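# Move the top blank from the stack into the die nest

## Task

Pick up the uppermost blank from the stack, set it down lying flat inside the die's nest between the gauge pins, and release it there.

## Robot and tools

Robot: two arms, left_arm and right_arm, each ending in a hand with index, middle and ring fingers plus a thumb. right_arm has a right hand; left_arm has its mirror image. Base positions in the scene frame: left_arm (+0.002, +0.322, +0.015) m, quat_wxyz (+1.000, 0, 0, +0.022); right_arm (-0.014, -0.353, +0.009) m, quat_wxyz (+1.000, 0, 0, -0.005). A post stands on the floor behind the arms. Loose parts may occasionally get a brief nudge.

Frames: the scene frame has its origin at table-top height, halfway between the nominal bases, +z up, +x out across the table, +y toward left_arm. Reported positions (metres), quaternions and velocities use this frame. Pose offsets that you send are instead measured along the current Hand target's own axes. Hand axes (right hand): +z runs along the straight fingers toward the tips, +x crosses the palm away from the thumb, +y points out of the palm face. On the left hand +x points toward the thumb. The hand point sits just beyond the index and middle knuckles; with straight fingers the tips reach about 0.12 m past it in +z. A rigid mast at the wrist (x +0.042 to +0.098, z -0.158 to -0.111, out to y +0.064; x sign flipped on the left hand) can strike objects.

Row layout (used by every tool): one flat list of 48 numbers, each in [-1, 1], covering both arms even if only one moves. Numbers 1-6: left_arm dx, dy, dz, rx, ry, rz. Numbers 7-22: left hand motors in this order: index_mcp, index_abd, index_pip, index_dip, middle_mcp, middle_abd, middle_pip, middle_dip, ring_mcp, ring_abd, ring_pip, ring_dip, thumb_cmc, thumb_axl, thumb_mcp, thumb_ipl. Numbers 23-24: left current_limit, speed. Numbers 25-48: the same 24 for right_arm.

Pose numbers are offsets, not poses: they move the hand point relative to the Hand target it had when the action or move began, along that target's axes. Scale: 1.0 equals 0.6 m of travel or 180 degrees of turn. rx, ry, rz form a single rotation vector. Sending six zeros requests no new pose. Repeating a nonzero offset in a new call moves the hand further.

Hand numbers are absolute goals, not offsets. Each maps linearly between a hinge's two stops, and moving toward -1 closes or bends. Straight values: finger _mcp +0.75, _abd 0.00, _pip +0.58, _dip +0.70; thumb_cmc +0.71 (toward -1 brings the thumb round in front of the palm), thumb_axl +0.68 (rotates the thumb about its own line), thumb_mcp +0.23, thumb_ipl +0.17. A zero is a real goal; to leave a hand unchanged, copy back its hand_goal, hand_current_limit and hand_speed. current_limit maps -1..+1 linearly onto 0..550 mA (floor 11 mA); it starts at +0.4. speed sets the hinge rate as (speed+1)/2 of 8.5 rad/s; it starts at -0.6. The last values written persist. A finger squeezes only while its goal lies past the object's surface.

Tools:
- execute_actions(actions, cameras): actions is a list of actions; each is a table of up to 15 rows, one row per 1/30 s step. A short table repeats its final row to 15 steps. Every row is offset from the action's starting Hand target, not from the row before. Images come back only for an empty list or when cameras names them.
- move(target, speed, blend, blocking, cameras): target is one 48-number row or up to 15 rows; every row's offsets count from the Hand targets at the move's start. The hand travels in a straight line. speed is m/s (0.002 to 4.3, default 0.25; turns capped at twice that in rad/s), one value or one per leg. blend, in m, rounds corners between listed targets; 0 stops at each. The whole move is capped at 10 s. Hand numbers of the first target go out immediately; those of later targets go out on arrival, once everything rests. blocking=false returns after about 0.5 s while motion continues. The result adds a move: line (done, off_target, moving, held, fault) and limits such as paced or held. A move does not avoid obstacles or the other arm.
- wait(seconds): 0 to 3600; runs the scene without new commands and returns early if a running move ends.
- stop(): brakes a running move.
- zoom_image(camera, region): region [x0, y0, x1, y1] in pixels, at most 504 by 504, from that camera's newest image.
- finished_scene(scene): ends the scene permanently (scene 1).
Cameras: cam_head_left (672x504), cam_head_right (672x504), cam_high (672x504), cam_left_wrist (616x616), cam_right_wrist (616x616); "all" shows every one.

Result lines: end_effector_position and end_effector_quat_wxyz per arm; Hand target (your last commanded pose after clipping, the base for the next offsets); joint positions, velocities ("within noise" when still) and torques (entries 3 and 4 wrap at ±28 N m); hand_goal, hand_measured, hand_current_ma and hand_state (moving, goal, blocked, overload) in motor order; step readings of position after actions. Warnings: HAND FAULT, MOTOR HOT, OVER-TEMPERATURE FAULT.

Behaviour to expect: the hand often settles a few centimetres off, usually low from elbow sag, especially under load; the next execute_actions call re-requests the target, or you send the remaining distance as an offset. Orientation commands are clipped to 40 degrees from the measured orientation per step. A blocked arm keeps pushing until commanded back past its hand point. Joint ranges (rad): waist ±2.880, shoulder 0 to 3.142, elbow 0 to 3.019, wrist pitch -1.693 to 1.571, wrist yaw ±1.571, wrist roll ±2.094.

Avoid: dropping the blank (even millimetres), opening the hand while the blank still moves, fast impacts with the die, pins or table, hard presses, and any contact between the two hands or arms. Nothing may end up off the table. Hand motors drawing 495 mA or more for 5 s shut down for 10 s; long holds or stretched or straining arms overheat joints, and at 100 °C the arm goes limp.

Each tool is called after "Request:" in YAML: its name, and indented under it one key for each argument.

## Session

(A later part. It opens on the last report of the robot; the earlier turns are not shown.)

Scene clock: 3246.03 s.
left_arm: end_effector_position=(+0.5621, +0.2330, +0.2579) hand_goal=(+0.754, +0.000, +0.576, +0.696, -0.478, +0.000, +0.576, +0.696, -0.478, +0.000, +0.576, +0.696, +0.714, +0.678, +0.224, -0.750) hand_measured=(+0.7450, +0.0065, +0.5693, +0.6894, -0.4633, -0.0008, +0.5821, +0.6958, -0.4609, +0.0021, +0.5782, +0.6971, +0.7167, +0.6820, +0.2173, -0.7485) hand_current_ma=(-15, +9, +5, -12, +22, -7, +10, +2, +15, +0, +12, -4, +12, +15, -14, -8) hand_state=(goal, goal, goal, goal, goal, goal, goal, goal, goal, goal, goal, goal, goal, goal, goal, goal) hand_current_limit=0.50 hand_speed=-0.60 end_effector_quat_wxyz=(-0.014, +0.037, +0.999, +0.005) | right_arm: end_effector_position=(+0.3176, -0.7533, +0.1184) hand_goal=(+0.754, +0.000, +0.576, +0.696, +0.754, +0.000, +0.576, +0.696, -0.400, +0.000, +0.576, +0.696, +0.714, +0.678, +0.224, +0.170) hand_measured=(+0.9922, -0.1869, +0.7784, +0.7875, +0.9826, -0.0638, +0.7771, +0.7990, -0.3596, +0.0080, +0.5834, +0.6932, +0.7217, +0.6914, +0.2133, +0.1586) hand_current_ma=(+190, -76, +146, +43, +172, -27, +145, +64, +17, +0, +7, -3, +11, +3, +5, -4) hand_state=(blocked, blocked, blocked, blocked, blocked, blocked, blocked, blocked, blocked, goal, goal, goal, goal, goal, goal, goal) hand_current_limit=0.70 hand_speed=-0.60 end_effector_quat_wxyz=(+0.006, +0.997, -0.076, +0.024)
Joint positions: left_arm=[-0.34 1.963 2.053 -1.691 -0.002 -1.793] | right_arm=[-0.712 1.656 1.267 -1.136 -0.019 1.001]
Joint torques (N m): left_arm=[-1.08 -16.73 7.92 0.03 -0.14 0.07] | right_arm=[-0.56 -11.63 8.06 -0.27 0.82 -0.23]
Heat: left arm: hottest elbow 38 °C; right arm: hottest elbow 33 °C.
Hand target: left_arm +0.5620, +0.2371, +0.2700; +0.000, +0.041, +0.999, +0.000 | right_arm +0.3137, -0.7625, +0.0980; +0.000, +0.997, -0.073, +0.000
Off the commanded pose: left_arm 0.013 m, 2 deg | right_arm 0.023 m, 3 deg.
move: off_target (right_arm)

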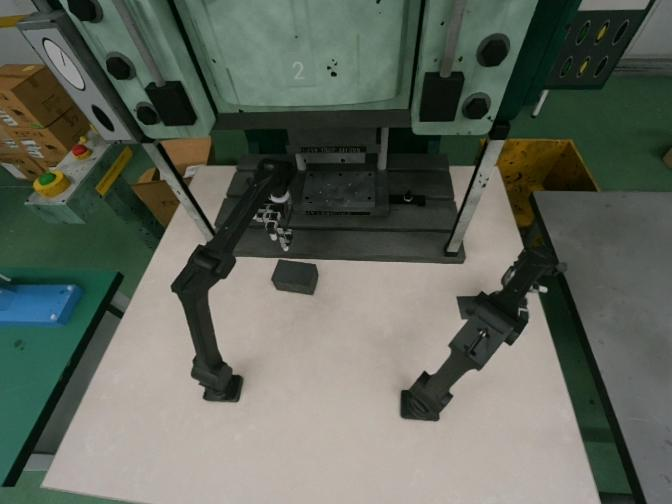

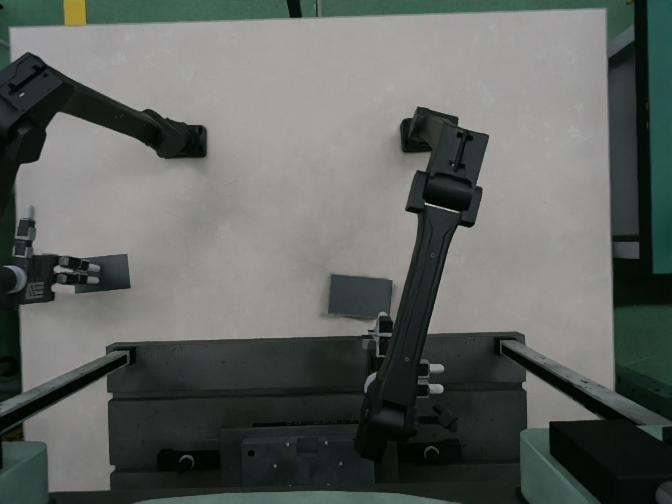

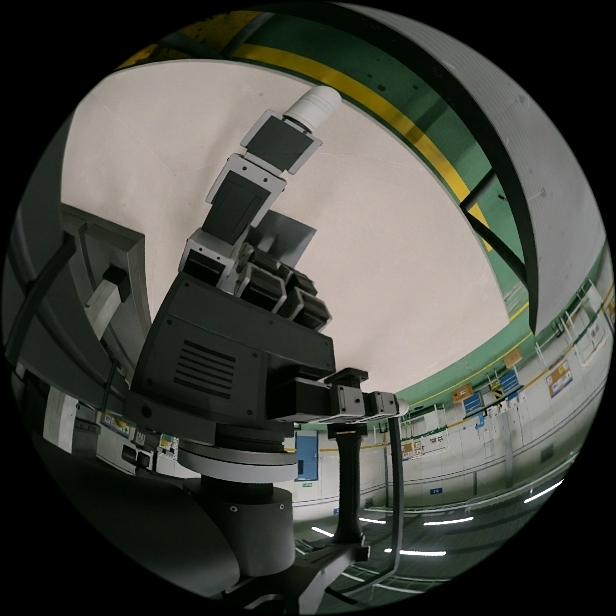

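Request:
move:
  target:
    - [0,0,0,0,0,0,0.754,0,0.576,0.696,-0.479,0,0.576,0.696,-0.479,0,0.576,0.696,0.714,0.678,0.2247,-0.751,0.5,-0.6,0.0413,0.2802,0,0,0,0.02,0.754,0,0.576,0.696,0.754,0,0.576,0.696,-0.40,0,0.576,0.696,0.714,0.678,0.2247,0.17,0.7,-0.6]
    - [0,0,0,0,0,0,0.754,0,0.576,0.696,-0.479,0,0.576,0.696,-0.479,0,0.576,0.696,0.714,0.678,0.2247,-0.751,0.5,-0.6,0.0341,0.2308,0,0,0,0.02,0.754,0,0.576,0.696,0.754,0,0.576,0.696,-0.40,0,0.576,0.696,0.714,0.678,0.2247,0.17,0.7,-0.6]
  speed: [0.07,0.03]
  cameras: ["cam_head_right","cam_high","cam_right_wrist"]

Request:
zoom_image:
  camera: "cam_high"
  region: [0, 220, 180, 340]

Scene clock: 3264.13 s.
left_arm: end_effector_position=(+0.5621, +0.2330, +0.2579) hand_goal=(+0.754, +0.000, +0.576, +0.696, -0.478, +0.000, +0.576, +0.696, -0.478, +0.000, +0.576, +0.696, +0.714, +0.678, +0.224, -0.750) hand_measured=(+0.7438, +0.0065, +0.5693, +0.6894, -0.4633, -0.0008, +0.5821, +0.6958, -0.4621, +0.0021, +0.5782, +0.6971, +0.7167, +0.6830, +0.2173, -0.7485) hand_current_ma=(-18, +13, +6, -15, +22, -4, +10, +3, +19, -4, +8, +4, +12, +16, -9, -5) hand_state=(goal, goal, goal, goal, goal, goal, goal, goal, goal, goal, goal, goal, goal, goal, goal, goal) hand_current_limit=0.50 hand_speed=-0.60 end_effector_quat_wxyz=(-0.014, +0.037, +0.999, +0.005) | right_arm: end_effector_position=(+0.3549, -0.8538, +0.1119) hand_goal=(+0.754, +0.000, +0.576, +0.696, +0.754, +0.000, +0.576, +0.696, -0.400, +0.000, +0.576, +0.696, +0.714, +0.678, +0.224, +0.170) hand_measured=(+0.9862, -0.0140, +0.7746, +0.7875, +0.9730, +0.1032, +0.7771, +0.7990, -0.4079, +0.4842, +0.5282, +0.6512, +0.7192, +0.6914, +0.2133, +0.1586) hand_current_ma=(+183, -11, +142, +52, +163, +37, +136, +58, -5, +239, -19, -22, +7, +1, -2, -7) hand_state=(blocked, goal, blocked, blocked, blocked, blocked, blocked, blocked, goal, blocked, blocked, blocked, goal, goal, goal, goal) hand_current_limit=0.70 hand_speed=-0.60 end_effector_quat_wxyz=(-0.035, +0.999, -0.033, +0.005)
Joint positions: left_arm=[-0.34 1.963 2.053 -1.691 -0.002 -1.793] | right_arm=[-0.816 1.932 1.655 -1.337 -0.056 0.808]
Joint torques (N m): left_arm=[-0.79 -16.44 7.98 0.05 -0.12 0.08] | right_arm=[-5.77 -17.96 7.09 2.04 2.27 0.63]
Heat: left arm: hottest elbow 38 °C; right arm: hottest elbow 35 °C.
Hand target: left_arm +0.5620, +0.2371, +0.2700; +0.000, +0.041, +0.999, +0.000 | right_arm +0.3137, -0.9024, +0.0979; +0.000, +0.995, -0.104, +0.000
Off the commanded pose: left_arm 0.013 m, 2 deg | right_arm 0.065 m, 9 deg.
move: off_target (right_arm)

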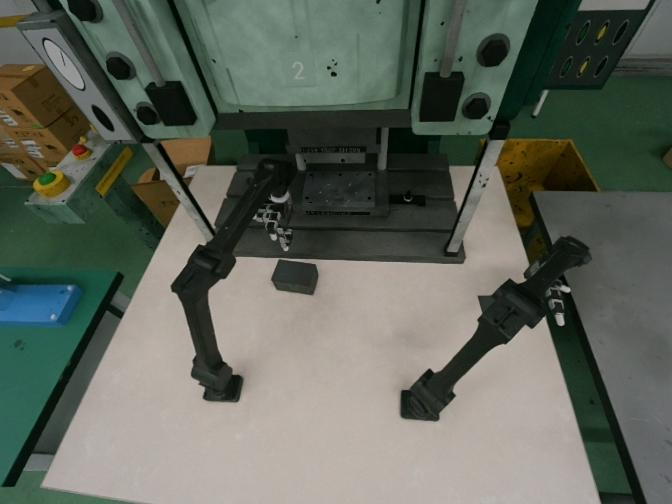

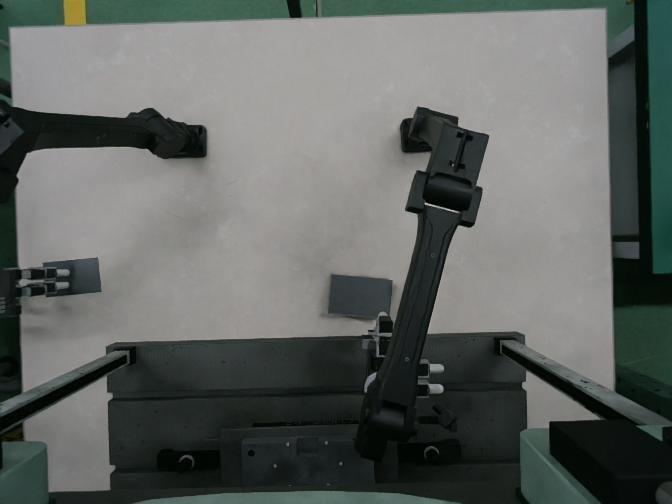

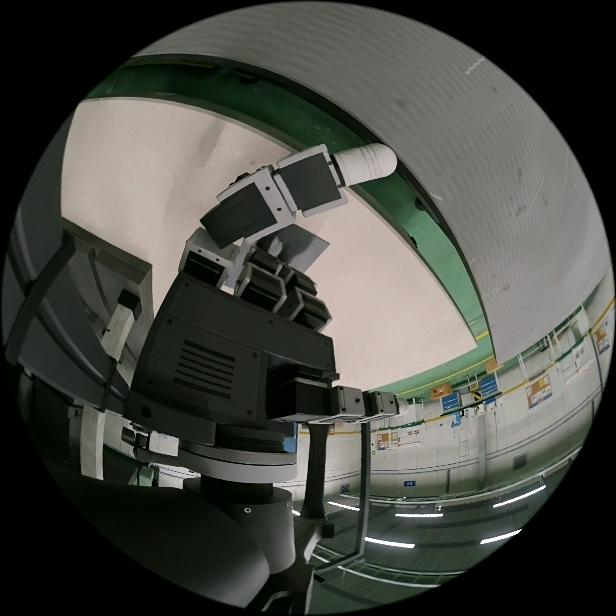

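Scaled by 2.800 from the camera's image (finer frame: 960x720).

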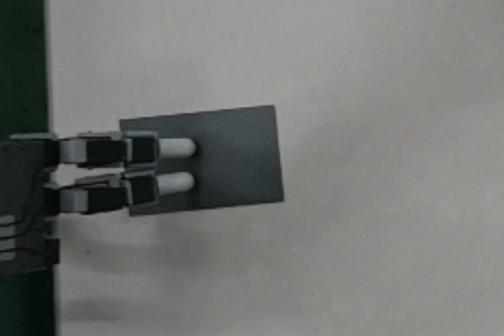

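Request:
move:
  target: [0,0,0,0,0,0,0.754,0,0.576,0.696,-0.479,0,0.576,0.696,-0.479,0,0.576,0.696,0.714,0.678,0.2247,-0.751,0.5,-0.6,-0.03,-0.17,0,0,0,0.02,0.754,0,0.576,0.696,0.754,0,0.576,0.696,-0.40,0,0.576,0.696,0.714,0.678,0.2247,0.17,0.7,-0.6]
  speed: [0.05]
  cameras: ["cam_head_right","cam_high","cam_right_wrist","cam_head_left"]

Request:
zoom_image:
  camera: "cam_right_wrist"
  region: [60, 0, 560, 400]

Request:
zoom_image:
  camera: "cam_head_left"
  region: [420, 140, 672, 400]

Request:
zoom_image:
  camera: "cam_high"
  region: [0, 220, 180, 340]

Scene clock: 3284.43 s.
left_arm: end_effector_position=(+0.5621, +0.2330, +0.2579) hand_goal=(+0.754, +0.000, +0.576, +0.696, -0.478, +0.000, +0.576, +0.696, -0.478, +0.000, +0.576, +0.696, +0.714, +0.678, +0.224, -0.750) hand_measured=(+0.7450, +0.0051, +0.5693, +0.6894, -0.4633, -0.0008, +0.5808, +0.6958, -0.4621, +0.0021, +0.5782, +0.6971, +0.7167, +0.6820, +0.2183, -0.7485) hand_current_ma=(-16, +8, +4, -15, +20, -6, +8, -1, +24, +0, +11, +3, +7, +11, -12, -4) hand_state=(goal, goal, goal, goal, goal, goal, goal, goal, goal, goal, goal, goal, goal, goal, goal, goal) hand_current_limit=0.50 hand_speed=-0.60 end_effector_quat_wxyz=(-0.014, +0.037, +0.999, +0.005) | right_arm: end_effector_position=(+0.3194, -0.8102, +0.1303) hand_goal=(+0.754, +0.000, +0.576, +0.696, +0.754, +0.000, +0.576, +0.696, -0.400, +0.000, +0.576, +0.696, +0.714, +0.678, +0.224, +0.170) hand_measured=(+0.8644, -0.1488, +0.7579, +0.7862, +0.8922, -0.0228, +0.7181, +0.7850, -0.3355, +0.0139, +0.5924, +0.6932, +0.7255, +0.6914, +0.2143, +0.1586) hand_current_ma=(+77, -58, +123, +46, +94, -10, +90, +50, +33, +5, +13, -6, +13, +7, -1, -11) hand_state=(blocked, blocked, blocked, blocked, blocked, blocked, blocked, blocked, blocked, goal, goal, goal, goal, goal, goal, goal) hand_current_limit=0.70 hand_speed=-0.60 end_effector_quat_wxyz=(+0.017, +0.991, -0.133, +0.022)
Joint positions: left_arm=[-0.34 1.963 2.053 -1.691 -0.002 -1.793] | right_arm=[-0.779 1.763 1.438 -1.191 0 1.049]
Joint torques (N m): left_arm=[-1.08 -16.73 7.87 0.02 -0.11 0.07] | right_arm=[1.96 -14.8 5.03 0.23 0.1 0.13]
Heat: left arm: hottest elbow 38 °C; right arm: hottest elbow 35 °C.
Hand target: left_arm +0.5620, +0.2371, +0.2700; +0.000, +0.041, +0.999, +0.000 | right_arm +0.3172, -0.7989, +0.0979; +0.000, +0.991, -0.136, +0.000
Off the commanded pose: left_arm 0.013 m, 2 deg | right_arm 0.034 m, 3 deg.
move: off_target (right_arm)
Images, in order (width x height): cam_head_left 672x504, cam_head_right 672x504, cam_high 672x504, cam_right_wrist 616x616.

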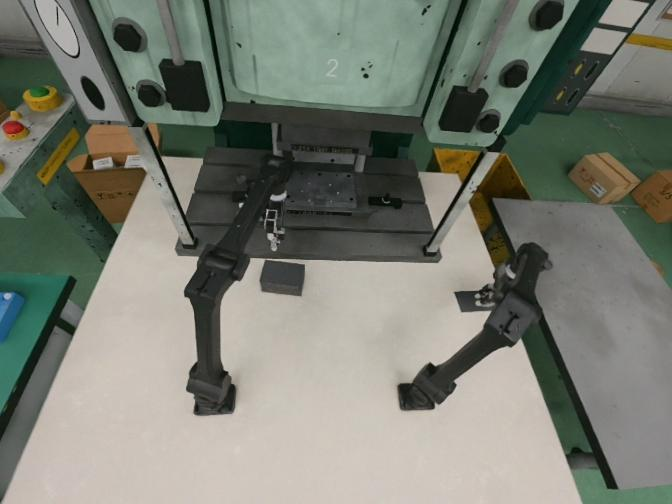

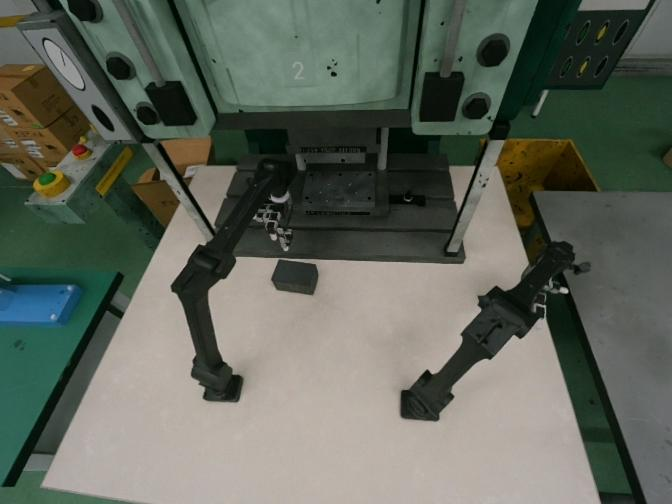

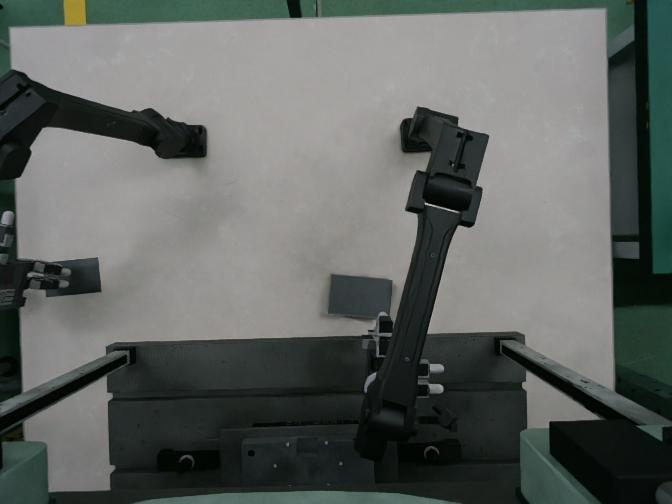

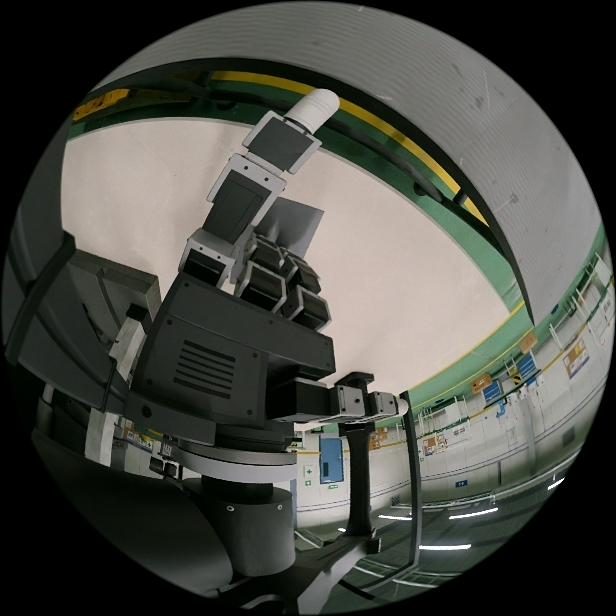

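Scaled by 1.008 from the camera's image (finer frame: 880x880).

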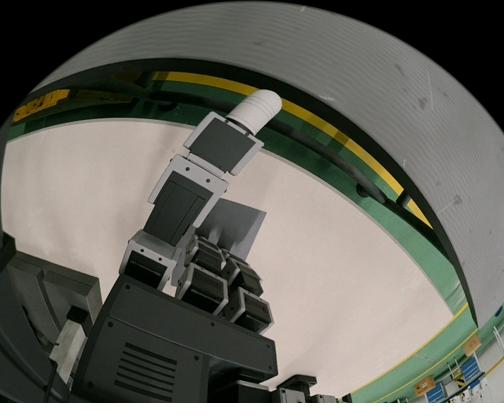

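Scaled by 1.938 from the camera's image (finer frame: 960x720).

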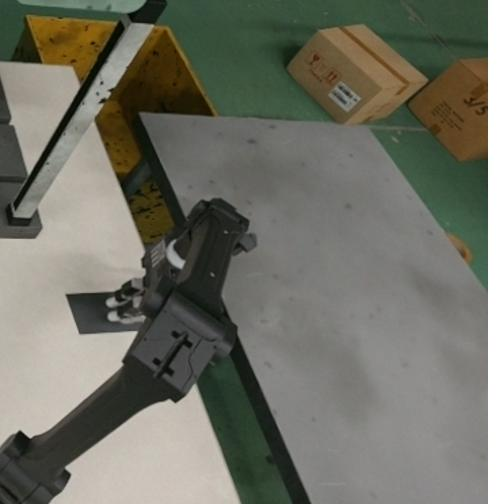

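Scaled by 2.800 from the camera's image (finer frame: 960x720).

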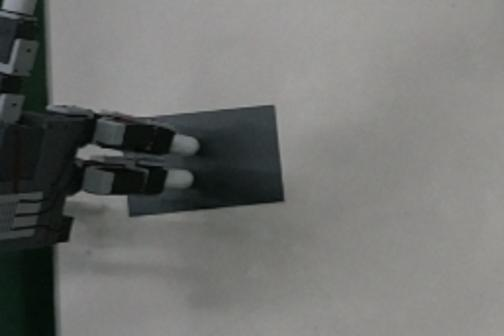

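Request:
zoom_image:
  camera: "cam_high"
  region: [180, 0, 500, 200]

Request:
zoom_image:
  camera: "cam_head_right"
  region: [100, 350, 604, 504]

Scaled by 1.575 from the camera's image (finer frame: 960x720).

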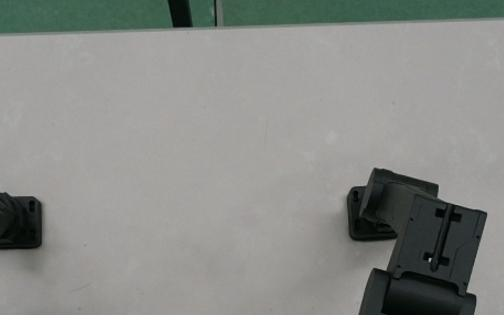

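Scaled by 1.000.

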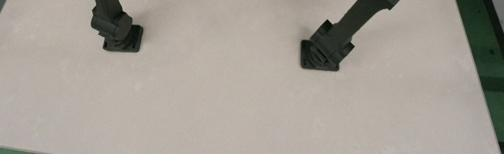

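Request:
move:
  target: [0,0,0,0,0,0,0.754,0,0.576,0.696,-0.479,0,0.576,0.696,-0.479,0,0.576,0.696,0.714,0.678,0.2247,-0.751,0.5,-0.6,0.022,-0.6645,0,0,0,0.039,0.754,0,0.576,0.696,0.754,0,0.576,0.696,-0.40,0,0.576,0.696,0.714,0.678,0.2247,0.17,0.7,-0.6]
  speed: [0.09]
  cameras: ["cam_head_right","cam_high","cam_right_wrist"]

Request:
zoom_image:
  camera: "cam_high"
  region: [100, 220, 280, 340]

Scene clock: 3426.60 s.
left_arm: end_effector_position=(+0.5621, +0.2330, +0.2579) hand_goal=(+0.754, +0.000, +0.576, +0.696, -0.478, +0.000, +0.576, +0.696, -0.478, +0.000, +0.576, +0.696, +0.714, +0.678, +0.224, -0.750) hand_measured=(+0.7438, +0.0065, +0.5693, +0.6894, -0.4621, -0.0008, +0.5821, +0.6958, -0.4621, +0.0007, +0.5782, +0.6971, +0.7167, +0.6830, +0.2183, -0.7485) hand_current_ma=(-15, +7, -1, -7, +21, -3, +8, +0, +18, -7, +12, -3, +15, +12, -9, -7) hand_state=(goal, goal, goal, goal, goal, goal, goal, goal, goal, goal, goal, goal, goal, goal, goal, goal) hand_current_limit=0.50 hand_speed=-0.60 end_effector_quat_wxyz=(-0.014, +0.037, +0.999, +0.005) | right_arm: end_effector_position=(+0.4363, -0.4285, +0.1202) hand_goal=(+0.754, +0.000, +0.576, +0.696, +0.754, +0.000, +0.576, +0.696, -0.400, +0.000, +0.576, +0.696, +0.714, +0.678, +0.224, +0.170) hand_measured=(+0.5255, -0.1048, +0.3973, +0.6168, +0.5424, +0.0197, +0.4050, +0.6104, -0.3367, +0.0109, +0.5911, +0.6945, +0.7242, +0.6914, +0.2133, +0.1586) hand_current_ma=(-172, -43, -107, -47, -155, -3, -107, -47, +31, +5, +6, -9, +9, +0, -3, -13) hand_state=(blocked, blocked, blocked, blocked, blocked, goal, blocked, blocked, blocked, goal, goal, goal, goal, goal, goal, goal) hand_current_limit=0.70 hand_speed=-0.60 end_effector_quat_wxyz=(+0.006, +0.981, -0.191, +0.027)
Joint positions: left_arm=[-0.34 1.963 2.053 -1.691 -0.002 -1.793] | right_arm=[0.008 1.691 1.32 -1.149 0.021 1.953]
Joint torques (N m): left_arm=[-0.62 -16.5 7.94 -0.08 -0.12 0.08] | right_arm=[1.79 -11.87 7.94 -0.32 -0.71 0.21]
Heat: left arm: hottest elbow 38 °C; right arm: hottest elbow 32 °C.
Hand target: left_arm +0.5620, +0.2371, +0.2700; +0.000, +0.041, +0.999, +0.000 | right_arm +0.4371, -0.4185, +0.0980; +0.000, +0.981, -0.196, +0.000
Off the commanded pose: left_arm 0.013 m, 2 deg | right_arm 0.024 m, 3 deg.
move: off_target (right_arm)

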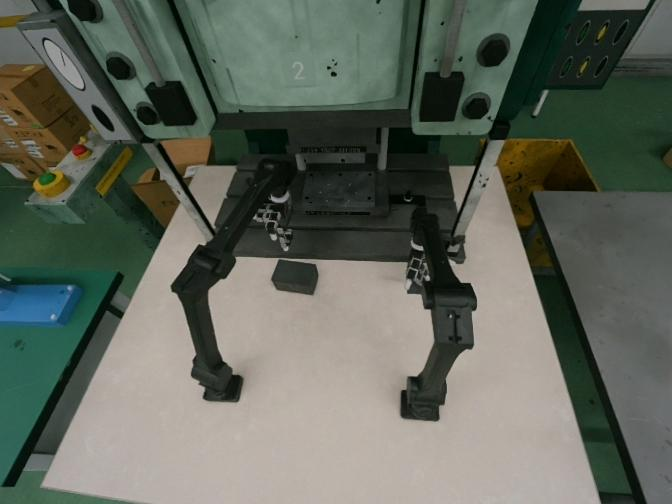

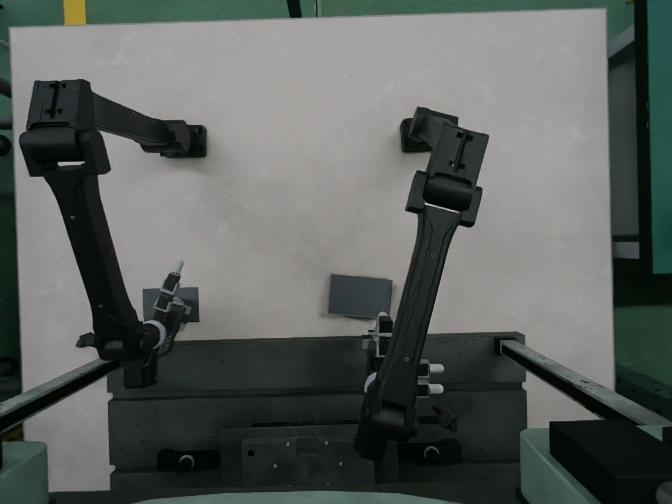

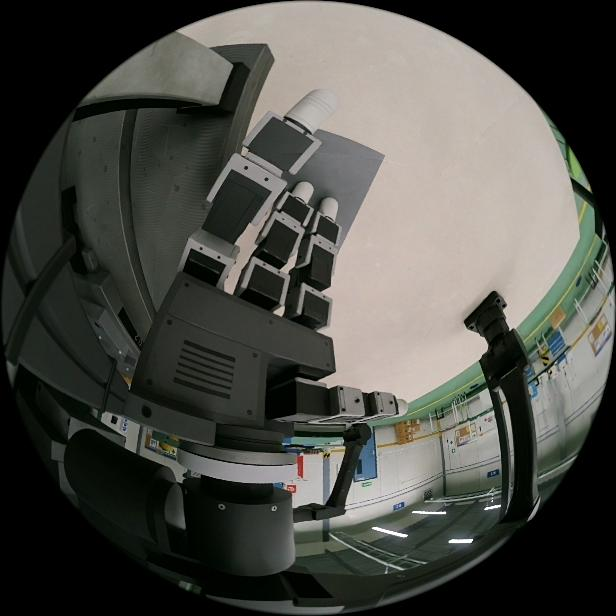

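Scaled by 2.800 from the camera's image (finer frame: 960x720).

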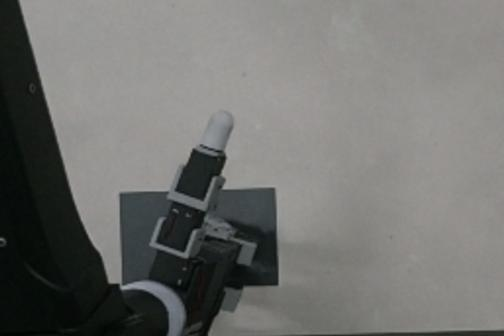

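Request:
move:
  target:
    - [0,0,0,0,0,0,0.754,0,0.576,0.696,-0.479,0,0.576,0.696,-0.479,0,0.576,0.696,0.714,0.678,0.2247,-0.751,0.5,-0.6,-0.023,-0.2071,0,0,0,-0.039,0.754,0,0.576,0.696,0.754,0,0.576,0.696,-0.40,0,0.576,0.696,0.714,0.678,0.2247,0.17,0.7,-0.6]
    - [0,0,0,0,0,0,0.754,0,0.576,0.696,-0.479,0,0.576,0.696,-0.479,0,0.576,0.696,0.714,0.678,0.2247,-0.751,0.5,-0.6,-0.008,-0.157,0,0,0,-0.039,0.754,0,0.576,0.696,0.754,0,0.576,0.696,-0.40,0,0.576,0.696,0.714,0.678,0.2247,0.17,0.7,-0.6]
    - [0,0,0,0,0,0,0.754,0,0.576,0.696,-0.479,0,0.576,0.696,-0.479,0,0.576,0.696,0.714,0.678,0.2247,-0.751,0.5,-0.6,-0.008,-0.157,-0.2,0,0,-0.039,0.754,0,0.576,0.696,0.754,0,0.576,0.696,-0.40,0,0.576,0.696,0.714,0.678,0.2247,0.17,0.7,-0.6]
  speed: [0.08,0.03,0.08]
  cameras: ["cam_head_right","cam_high","cam_right_wrist"]

Request:
zoom_image:
  camera: "cam_high"
  region: [120, 260, 300, 380]

Scene clock: 3451.27 s.
left_arm: end_effector_position=(+0.5621, +0.2330, +0.2579) hand_goal=(+0.754, +0.000, +0.576, +0.696, -0.478, +0.000, +0.576, +0.696, -0.478, +0.000, +0.576, +0.696, +0.714, +0.678, +0.224, -0.750) hand_measured=(+0.7450, +0.0065, +0.5693, +0.6894, -0.4633, -0.0008, +0.5808, +0.6958, -0.4621, +0.0021, +0.5782, +0.6971, +0.7167, +0.6820, +0.2173, -0.7485) hand_current_ma=(-17, +7, +3, -16, +23, -9, +8, -2, +20, -3, +11, +1, +15, +10, -12, -11) hand_state=(goal, goal, goal, goal, goal, goal, goal, goal, goal, goal, goal, goal, goal, goal, goal, goal) hand_current_limit=0.50 hand_speed=-0.60 end_effector_quat_wxyz=(-0.014, +0.037, +0.999, +0.005) | right_arm: end_effector_position=(+0.4593, -0.3288, +0.1981) hand_goal=(+0.754, +0.000, +0.576, +0.696, +0.754, +0.000, +0.576, +0.696, -0.400, +0.000, +0.576, +0.696, +0.714, +0.678, +0.224, +0.170) hand_measured=(+0.7366, -0.0184, +0.5603, +0.6830, +0.7354, -0.0184, +0.5616, +0.6818, -0.3355, +0.0124, +0.5924, +0.6945, +0.7242, +0.6914, +0.2133, +0.1586) hand_current_ma=(+4, -12, +3, -11, -7, -9, -1, -5, +31, -1, +7, +2, +13, +4, -3, -13) hand_state=(goal, goal, goal, goal, goal, goal, goal, goal, blocked, goal, goal, goal, goal, goal, goal, goal) hand_current_limit=0.70 hand_speed=-0.60 end_effector_quat_wxyz=(+0.008, +0.990, -0.136, -0.020)
Joint positions: left_arm=[-0.34 1.963 2.053 -1.691 -0.002 -1.793] | right_arm=[0.203 1.761 1.615 -1.467 0.002 2.037]
Joint torques (N m): left_arm=[-0.97 -16.38 7.91 0.03 -0.1 0.06] | right_arm=[0.44 -18.84 10.61 -0.98 -0.01 -0.09]
Heat: left arm: hottest elbow 38 °C; right arm: hottest elbow 33 °C.
Hand target: left_arm +0.5620, +0.2371, +0.2700; +0.000, +0.041, +0.999, +0.000 | right_arm +0.4688, -0.3297, +0.2180; +0.000, +0.991, -0.136, +0.000
Off the commanded pose: left_arm 0.013 m, 2 deg | right_arm 0.022 m, 2 deg.
move: off_target (right_arm)

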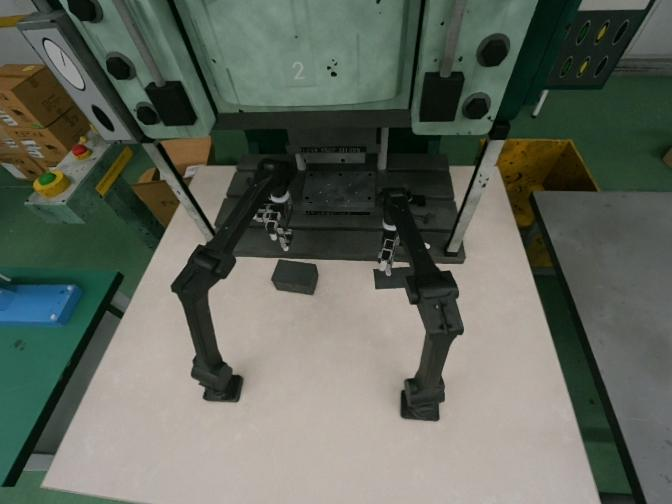

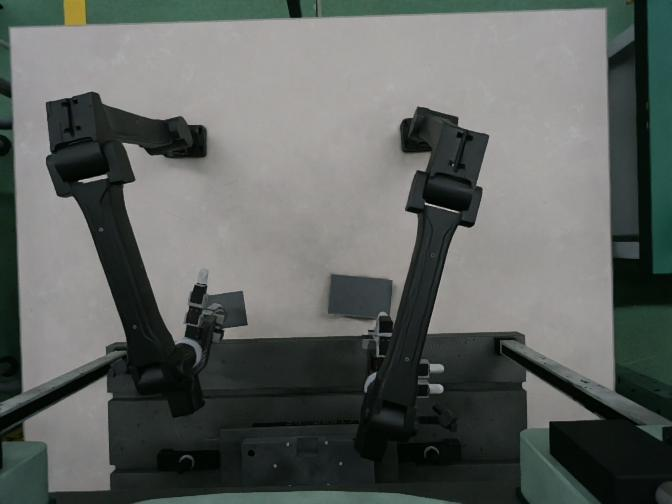

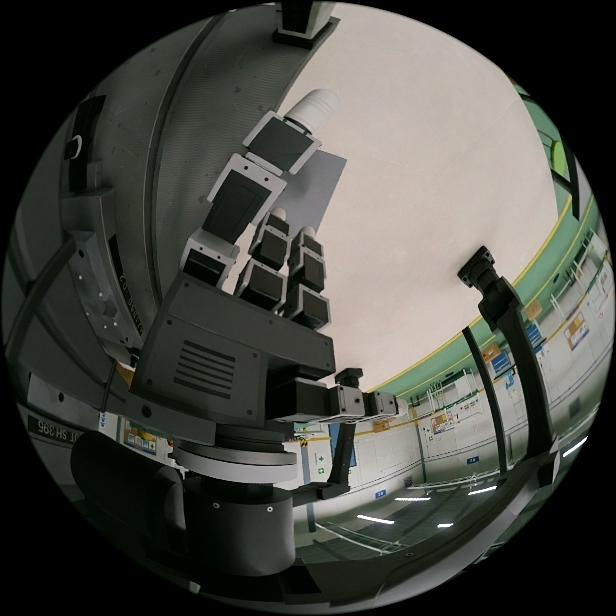

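Scaled by 2.800 from the camera's image (finer frame: 960x720).

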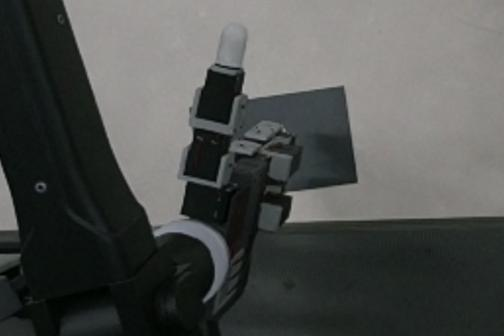

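Request:
move:
  target:
    - [0,0,0,0,0,0,0.754,0,0.576,0.696,-0.479,0,0.576,0.696,-0.479,0,0.576,0.696,0.714,0.678,0.2247,-0.751,0.5,-0.6,-0.0722,-0.0173,0,0,0,-0.587,-0.425,0,0.21,0.696,-0.425,0,0.21,0.696,-0.425,0,0.21,0.696,0.714,0.678,0.2247,0.17,0.7,-0.6]
    - [0,0,0,0,0,0,0.754,0,0.576,0.696,-0.479,0,0.576,0.696,-0.479,0,0.576,0.696,0.714,0.678,0.2247,-0.751,0.5,-0.6,-0.0722,-0.0173,0.1967,0,0,-0.587,-0.425,0,0.21,0.696,-0.425,0,0.21,0.696,-0.425,0,0.21,0.696,0.714,0.678,0.2247,0.17,0.7,-0.6]
  speed: [0.2,0.08]
  cameras: ["cam_head_right","cam_high","cam_right_wrist"]

Request:
zoom_image:
  camera: "cam_high"
  region: [120, 260, 300, 380]

Request:
zoom_image:
  camera: "cam_head_right"
  region: [340, 235, 440, 305]

Request:
zoom_image:
  camera: "cam_right_wrist"
  region: [100, 60, 400, 360]

Scene clock: 3476.67 s.
left_arm: end_effector_position=(+0.5621, +0.2330, +0.2579) hand_goal=(+0.754, +0.000, +0.576, +0.696, -0.478, +0.000, +0.576, +0.696, -0.478, +0.000, +0.576, +0.696, +0.714, +0.678, +0.224, -0.750) hand_measured=(+0.7450, +0.0051, +0.5693, +0.6894, -0.4621, -0.0008, +0.5808, +0.6958, -0.4621, +0.0021, +0.5782, +0.6971, +0.7167, +0.6820, +0.2183, -0.7485) hand_current_ma=(-17, +9, +1, -14, +19, -10, +8, +1, +19, -1, +10, +0, +7, +13, -11, -9) hand_state=(goal, goal, goal, goal, goal, goal, goal, goal, goal, goal, goal, goal, goal, goal, goal, goal) hand_current_limit=0.50 hand_speed=-0.60 end_effector_quat_wxyz=(-0.014, +0.037, +0.999, +0.005) | right_arm: end_effector_position=(+0.4251, -0.3055, +0.1012) hand_goal=(-0.424, +0.000, +0.210, +0.696, -0.424, +0.000, +0.210, +0.696, -0.424, +0.000, +0.210, +0.696, +0.714, +0.678, +0.224, +0.170) hand_measured=(-0.3367, -0.0154, +0.2331, +0.6818, -0.3355, -0.0154, +0.2305, +0.6894, -0.3367, +0.0139, +0.2382, +0.6932, +0.7180, +0.6914, +0.2133, +0.1586) hand_current_ma=(+59, -8, +16, -13, +54, -8, +7, +0, +52, +3, +15, +1, +14, -1, -4, -8) hand_state=(blocked, goal, blocked, goal, blocked, goal, blocked, goal, blocked, goal, blocked, goal, goal, goal, goal, goal) hand_current_limit=0.70 hand_speed=-0.60 end_effector_quat_wxyz=(-0.002, +0.707, +0.707, -0.004)
Joint positions: left_arm=[-0.34 1.963 2.053 -1.691 -0.002 -1.793] | right_arm=[0.208 1.398 0.924 -1.106 0.001 0.198]
Joint torques (N m): left_arm=[-0.85 -16.73 7.91 0.02 -0.14 0.04] | right_arm=[-0.03 -10.93 7.21 0.35 0.07 -0.14]
Heat: left arm: hottest elbow 38 °C; right arm: hottest elbow 37 °C.
Hand target: left_arm +0.5620, +0.2371, +0.2700; +0.000, +0.041, +0.999, +0.000 | right_arm +0.4300, -0.3081, +0.1001; +0.000, +0.707, +0.708, +0.000
Off the commanded pose: left_arm 0.013 m, 2 deg | right_arm 0.006 m, 1 deg.
move: done

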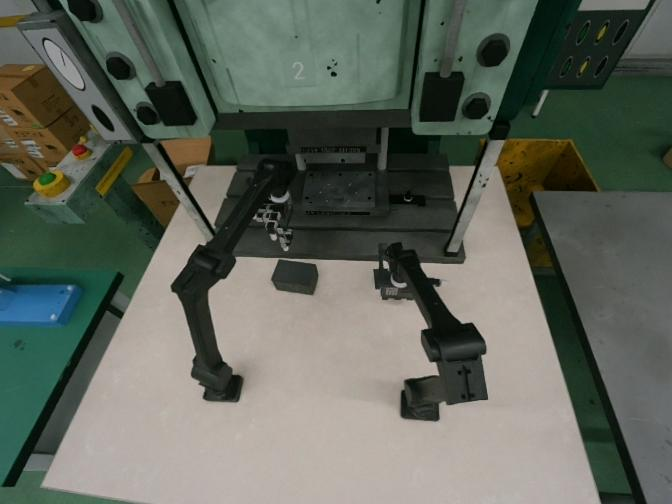

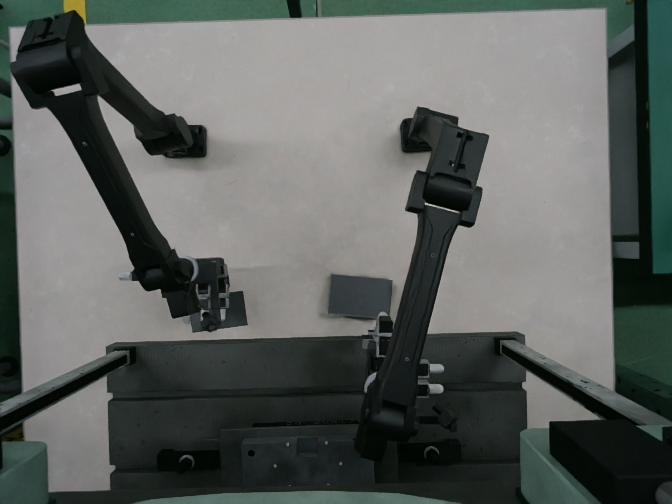

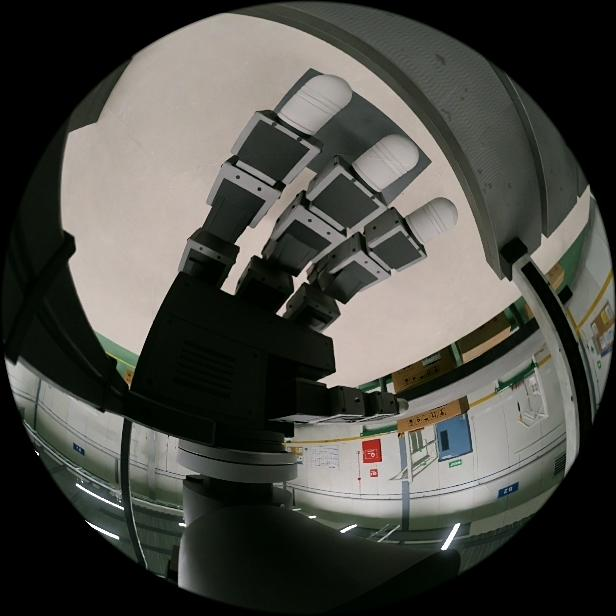

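Scaled by 2.800 from the camera's image (finer frame: 960x720).

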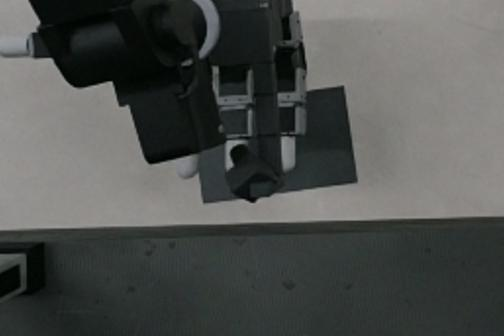

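Scaled by 5.040 from the camera's image (finer frame: 960x720).

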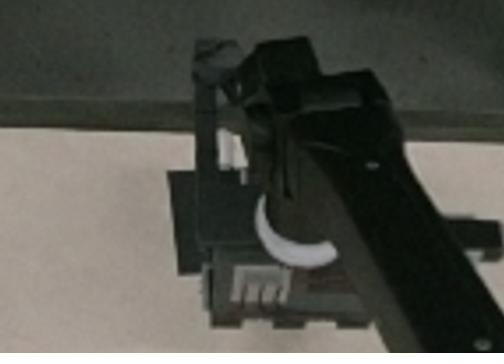

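Scaled by 1.680 from the camera's image (finer frame: 880x880).

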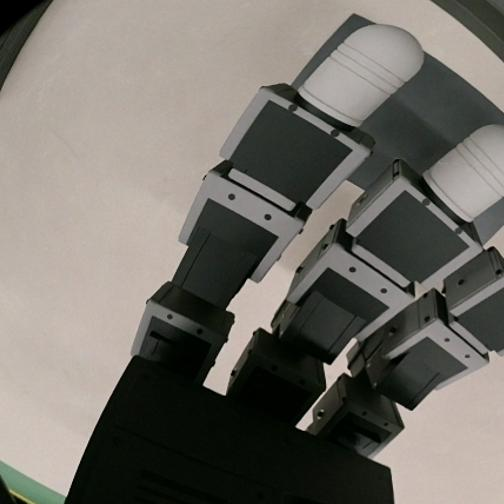

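Request:
move:
  target:
    - [0,0,0,0,0,0,0.754,0,0.576,0.696,-0.479,0,0.576,0.696,-0.479,0,0.576,0.696,0.714,0.678,0.2247,-0.751,0.5,-0.6,0,0,0.05,0,0,0,-0.54,0,0.21,0.696,-0.54,0,0.21,0.696,-0.54,0,0.21,0.696,0.714,0.678,0.2247,0.17,0.7,-0.6]
    - [0,0,0,0,0,0,0.754,0,0.576,0.696,-0.479,0,0.576,0.696,-0.479,0,0.576,0.696,0.714,0.678,0.2247,-0.751,0.5,-0.6,0,0,0.11,0,0,0,-0.54,0,0.21,0.696,-0.54,0,0.21,0.696,-0.54,0,0.21,0.696,0.714,0.678,0.2247,0.17,0.7,-0.6]
  speed: [0.05,0.03]
  cameras: ["cam_head_right","cam_high","cam_right_wrist"]

Request:
zoom_image:
  camera: "cam_high"
  region: [150, 270, 270, 350]

Request:
zoom_image:
  camera: "cam_right_wrist"
  region: [100, 60, 400, 360]

Scene clock: 3490.10 s.
left_arm: end_effector_position=(+0.5621, +0.2330, +0.2579) hand_goal=(+0.754, +0.000, +0.576, +0.696, -0.478, +0.000, +0.576, +0.696, -0.478, +0.000, +0.576, +0.696, +0.714, +0.678, +0.224, -0.750) hand_measured=(+0.7450, +0.0051, +0.5693, +0.6894, -0.4633, -0.0023, +0.5821, +0.6958, -0.4621, +0.0021, +0.5782, +0.6971, +0.7167, +0.6830, +0.2173, -0.7494) hand_current_ma=(-13, +3, +5, -9, +23, -5, +11, +1, +15, -2, +5, +2, +9, +10, -12, -11) hand_state=(goal, goal, goal, goal, goal, goal, goal, goal, goal, goal, goal, goal, goal, goal, goal, goal) hand_current_limit=0.50 hand_speed=-0.60 end_effector_quat_wxyz=(-0.014, +0.037, +0.999, +0.005) | right_arm: end_effector_position=(+0.4268, -0.3052, +0.0375) hand_goal=(-0.540, +0.000, +0.210, +0.696, -0.540, +0.000, +0.210, +0.696, -0.540, +0.000, +0.210, +0.696, +0.714, +0.678, +0.224, +0.170) hand_measured=(-0.4453, -0.0154, +0.2305, +0.6830, -0.4453, -0.0140, +0.2318, +0.6907, -0.4441, +0.0139, +0.2369, +0.6945, +0.7192, +0.6914, +0.2133, +0.1576) hand_current_ma=(+60, -6, +20, -15, +61, -2, +8, +0, +54, +3, +20, -1, +9, +2, -1, -9) hand_state=(blocked, goal, blocked, goal, blocked, goal, blocked, goal, blocked, goal, blocked, goal, goal, goal, goal, goal) hand_current_limit=0.70 hand_speed=-0.60 end_effector_quat_wxyz=(-0.001, +0.707, +0.707, -0.002)
Joint positions: left_arm=[-0.34 1.963 2.053 -1.691 -0.002 -1.793] | right_arm=[0.208 1.503 0.835 -0.909 0.001 0.198]
Joint torques (N m): left_arm=[-0.97 -16.44 8.02 -0.01 -0.12 0.05] | right_arm=[0.26 -11.16 6.16 0.49 0.03 -0.12]
Heat: left arm: hottest elbow 38 °C; right arm: hottest elbow 36 °C.
Hand target: left_arm +0.5620, +0.2371, +0.2700; +0.000, +0.041, +0.999, +0.000 | right_arm +0.4299, -0.3081, +0.0339; +0.000, +0.707, +0.708, +0.000
Off the commanded pose: left_arm 0.013 m, 2 deg | right_arm 0.005 m, 0 deg.
move: done

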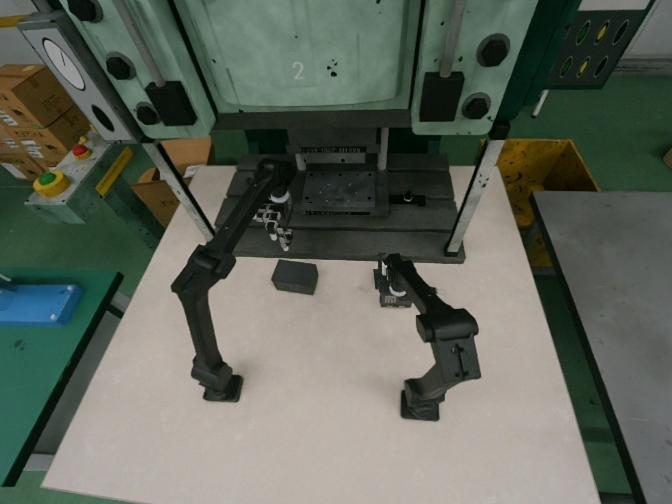

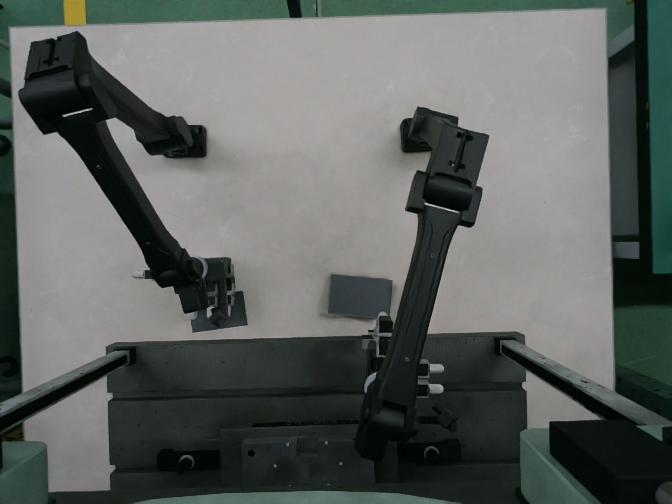

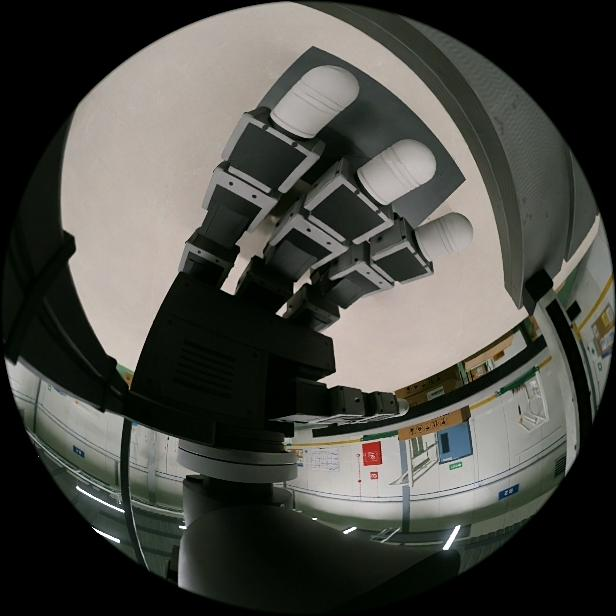

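Scaled by 4.200 from the camera's image (finer frame: 960x720).

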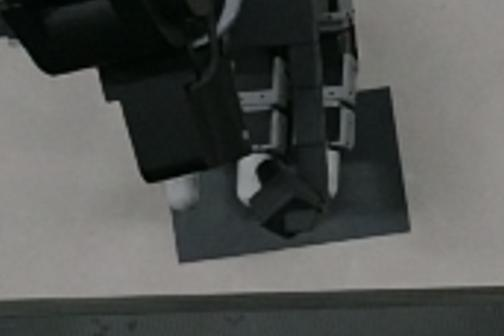

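Scaled by 1.680 from the camera's image (finer frame: 880x880).

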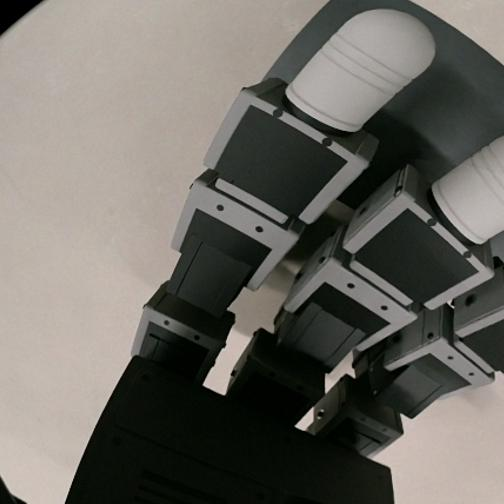

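Request:
move:
  target: [0,0,0,0,0,0,0.754,0,0.576,0.696,-0.479,0,0.576,0.696,-0.479,0,0.576,0.696,0.714,0.678,0.2247,-0.751,0.5,-0.6,0,0,0.03,0,0,0,-0.54,0,0.21,0.696,-0.54,0,0.21,0.696,-0.54,0,0.21,0.696,0.714,0.678,0.2247,0.17,0.7,-0.6]
  speed: [0.02]
  cameras: ["cam_head_left"]

Request:
zoom_image:
  camera: "cam_head_left"
  region: [330, 235, 430, 305]

Scene clock: 3498.77 s.
left_arm: end_effector_position=(+0.5621, +0.2330, +0.2579) hand_goal=(+0.754, +0.000, +0.576, +0.696, -0.478, +0.000, +0.576, +0.696, -0.478, +0.000, +0.576, +0.696, +0.714, +0.678, +0.224, -0.750) hand_measured=(+0.7450, +0.0051, +0.5705, +0.6894, -0.4633, -0.0008, +0.5808, +0.6958, -0.4621, +0.0021, +0.5782, +0.6971, +0.7167, +0.6820, +0.2173, -0.7494) hand_current_ma=(-15, +12, +2, -16, +26, -3, +7, +0, +20, -6, +8, +7, +7, +15, -12, -9) hand_state=(goal, goal, goal, goal, goal, goal, goal, goal, goal, goal, goal, goal, goal, goal, goal, goal) hand_current_limit=0.50 hand_speed=-0.60 end_effector_quat_wxyz=(-0.014, +0.037, +0.999, +0.005) | right_arm: end_effector_position=(+0.4298, -0.3046, +0.0304) hand_goal=(-0.540, +0.000, +0.210, +0.696, -0.540, +0.000, +0.210, +0.696, -0.540, +0.000, +0.210, +0.696, +0.714, +0.678, +0.224, +0.170) hand_measured=(-0.4802, -0.0140, +0.2318, +0.6869, -0.4802, -0.0140, +0.2318, +0.6907, -0.4790, +0.0139, +0.2369, +0.6945, +0.7192, +0.6914, +0.2143, +0.1586) hand_current_ma=(+36, -12, +13, -7, +34, -6, +10, +0, +35, -1, +13, -7, +5, +6, +8, -11) hand_state=(blocked, goal, blocked, goal, blocked, goal, blocked, goal, blocked, goal, blocked, goal, goal, goal, goal, goal) hand_current_limit=0.70 hand_speed=-0.60 end_effector_quat_wxyz=(+0.003, +0.707, +0.707, +0.004)
Joint positions: left_arm=[-0.34 1.963 2.053 -1.691 -0.002 -1.793] | right_arm=[0.208 1.517 0.824 -0.868 0.001 0.198]
Joint torques (N m): left_arm=[-1.08 -16.79 7.88 0.13 -0.14 0.1] | right_arm=[-0.32 -9.58 5.53 1.02 0.02 -0.12]
Heat: left arm: hottest elbow 38 °C; right arm: hottest elbow 36 °C.
Hand target: left_arm +0.5620, +0.2371, +0.2700; +0.000, +0.041, +0.999, +0.000 | right_arm +0.4300, -0.3081, +0.0161; +0.000, +0.707, +0.707, +0.000
Off the commanded pose: left_arm 0.013 m, 2 deg | right_arm 0.015 m, 1 deg.
move: off_target (right_arm)

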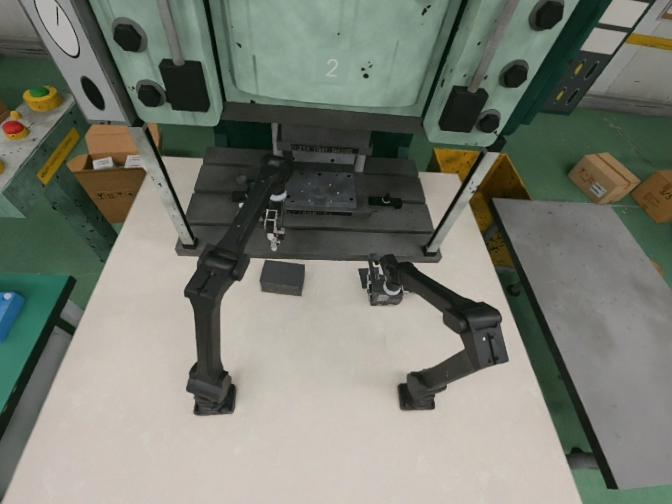

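Scaled by 5.040 from the camera's image (finer frame: 960x720).

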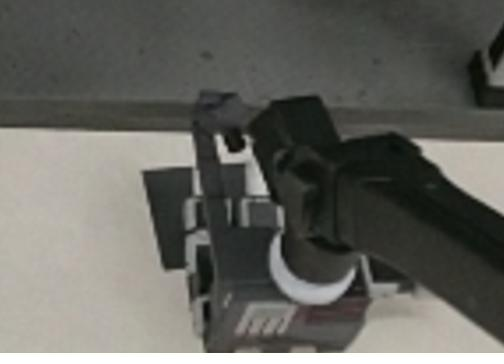

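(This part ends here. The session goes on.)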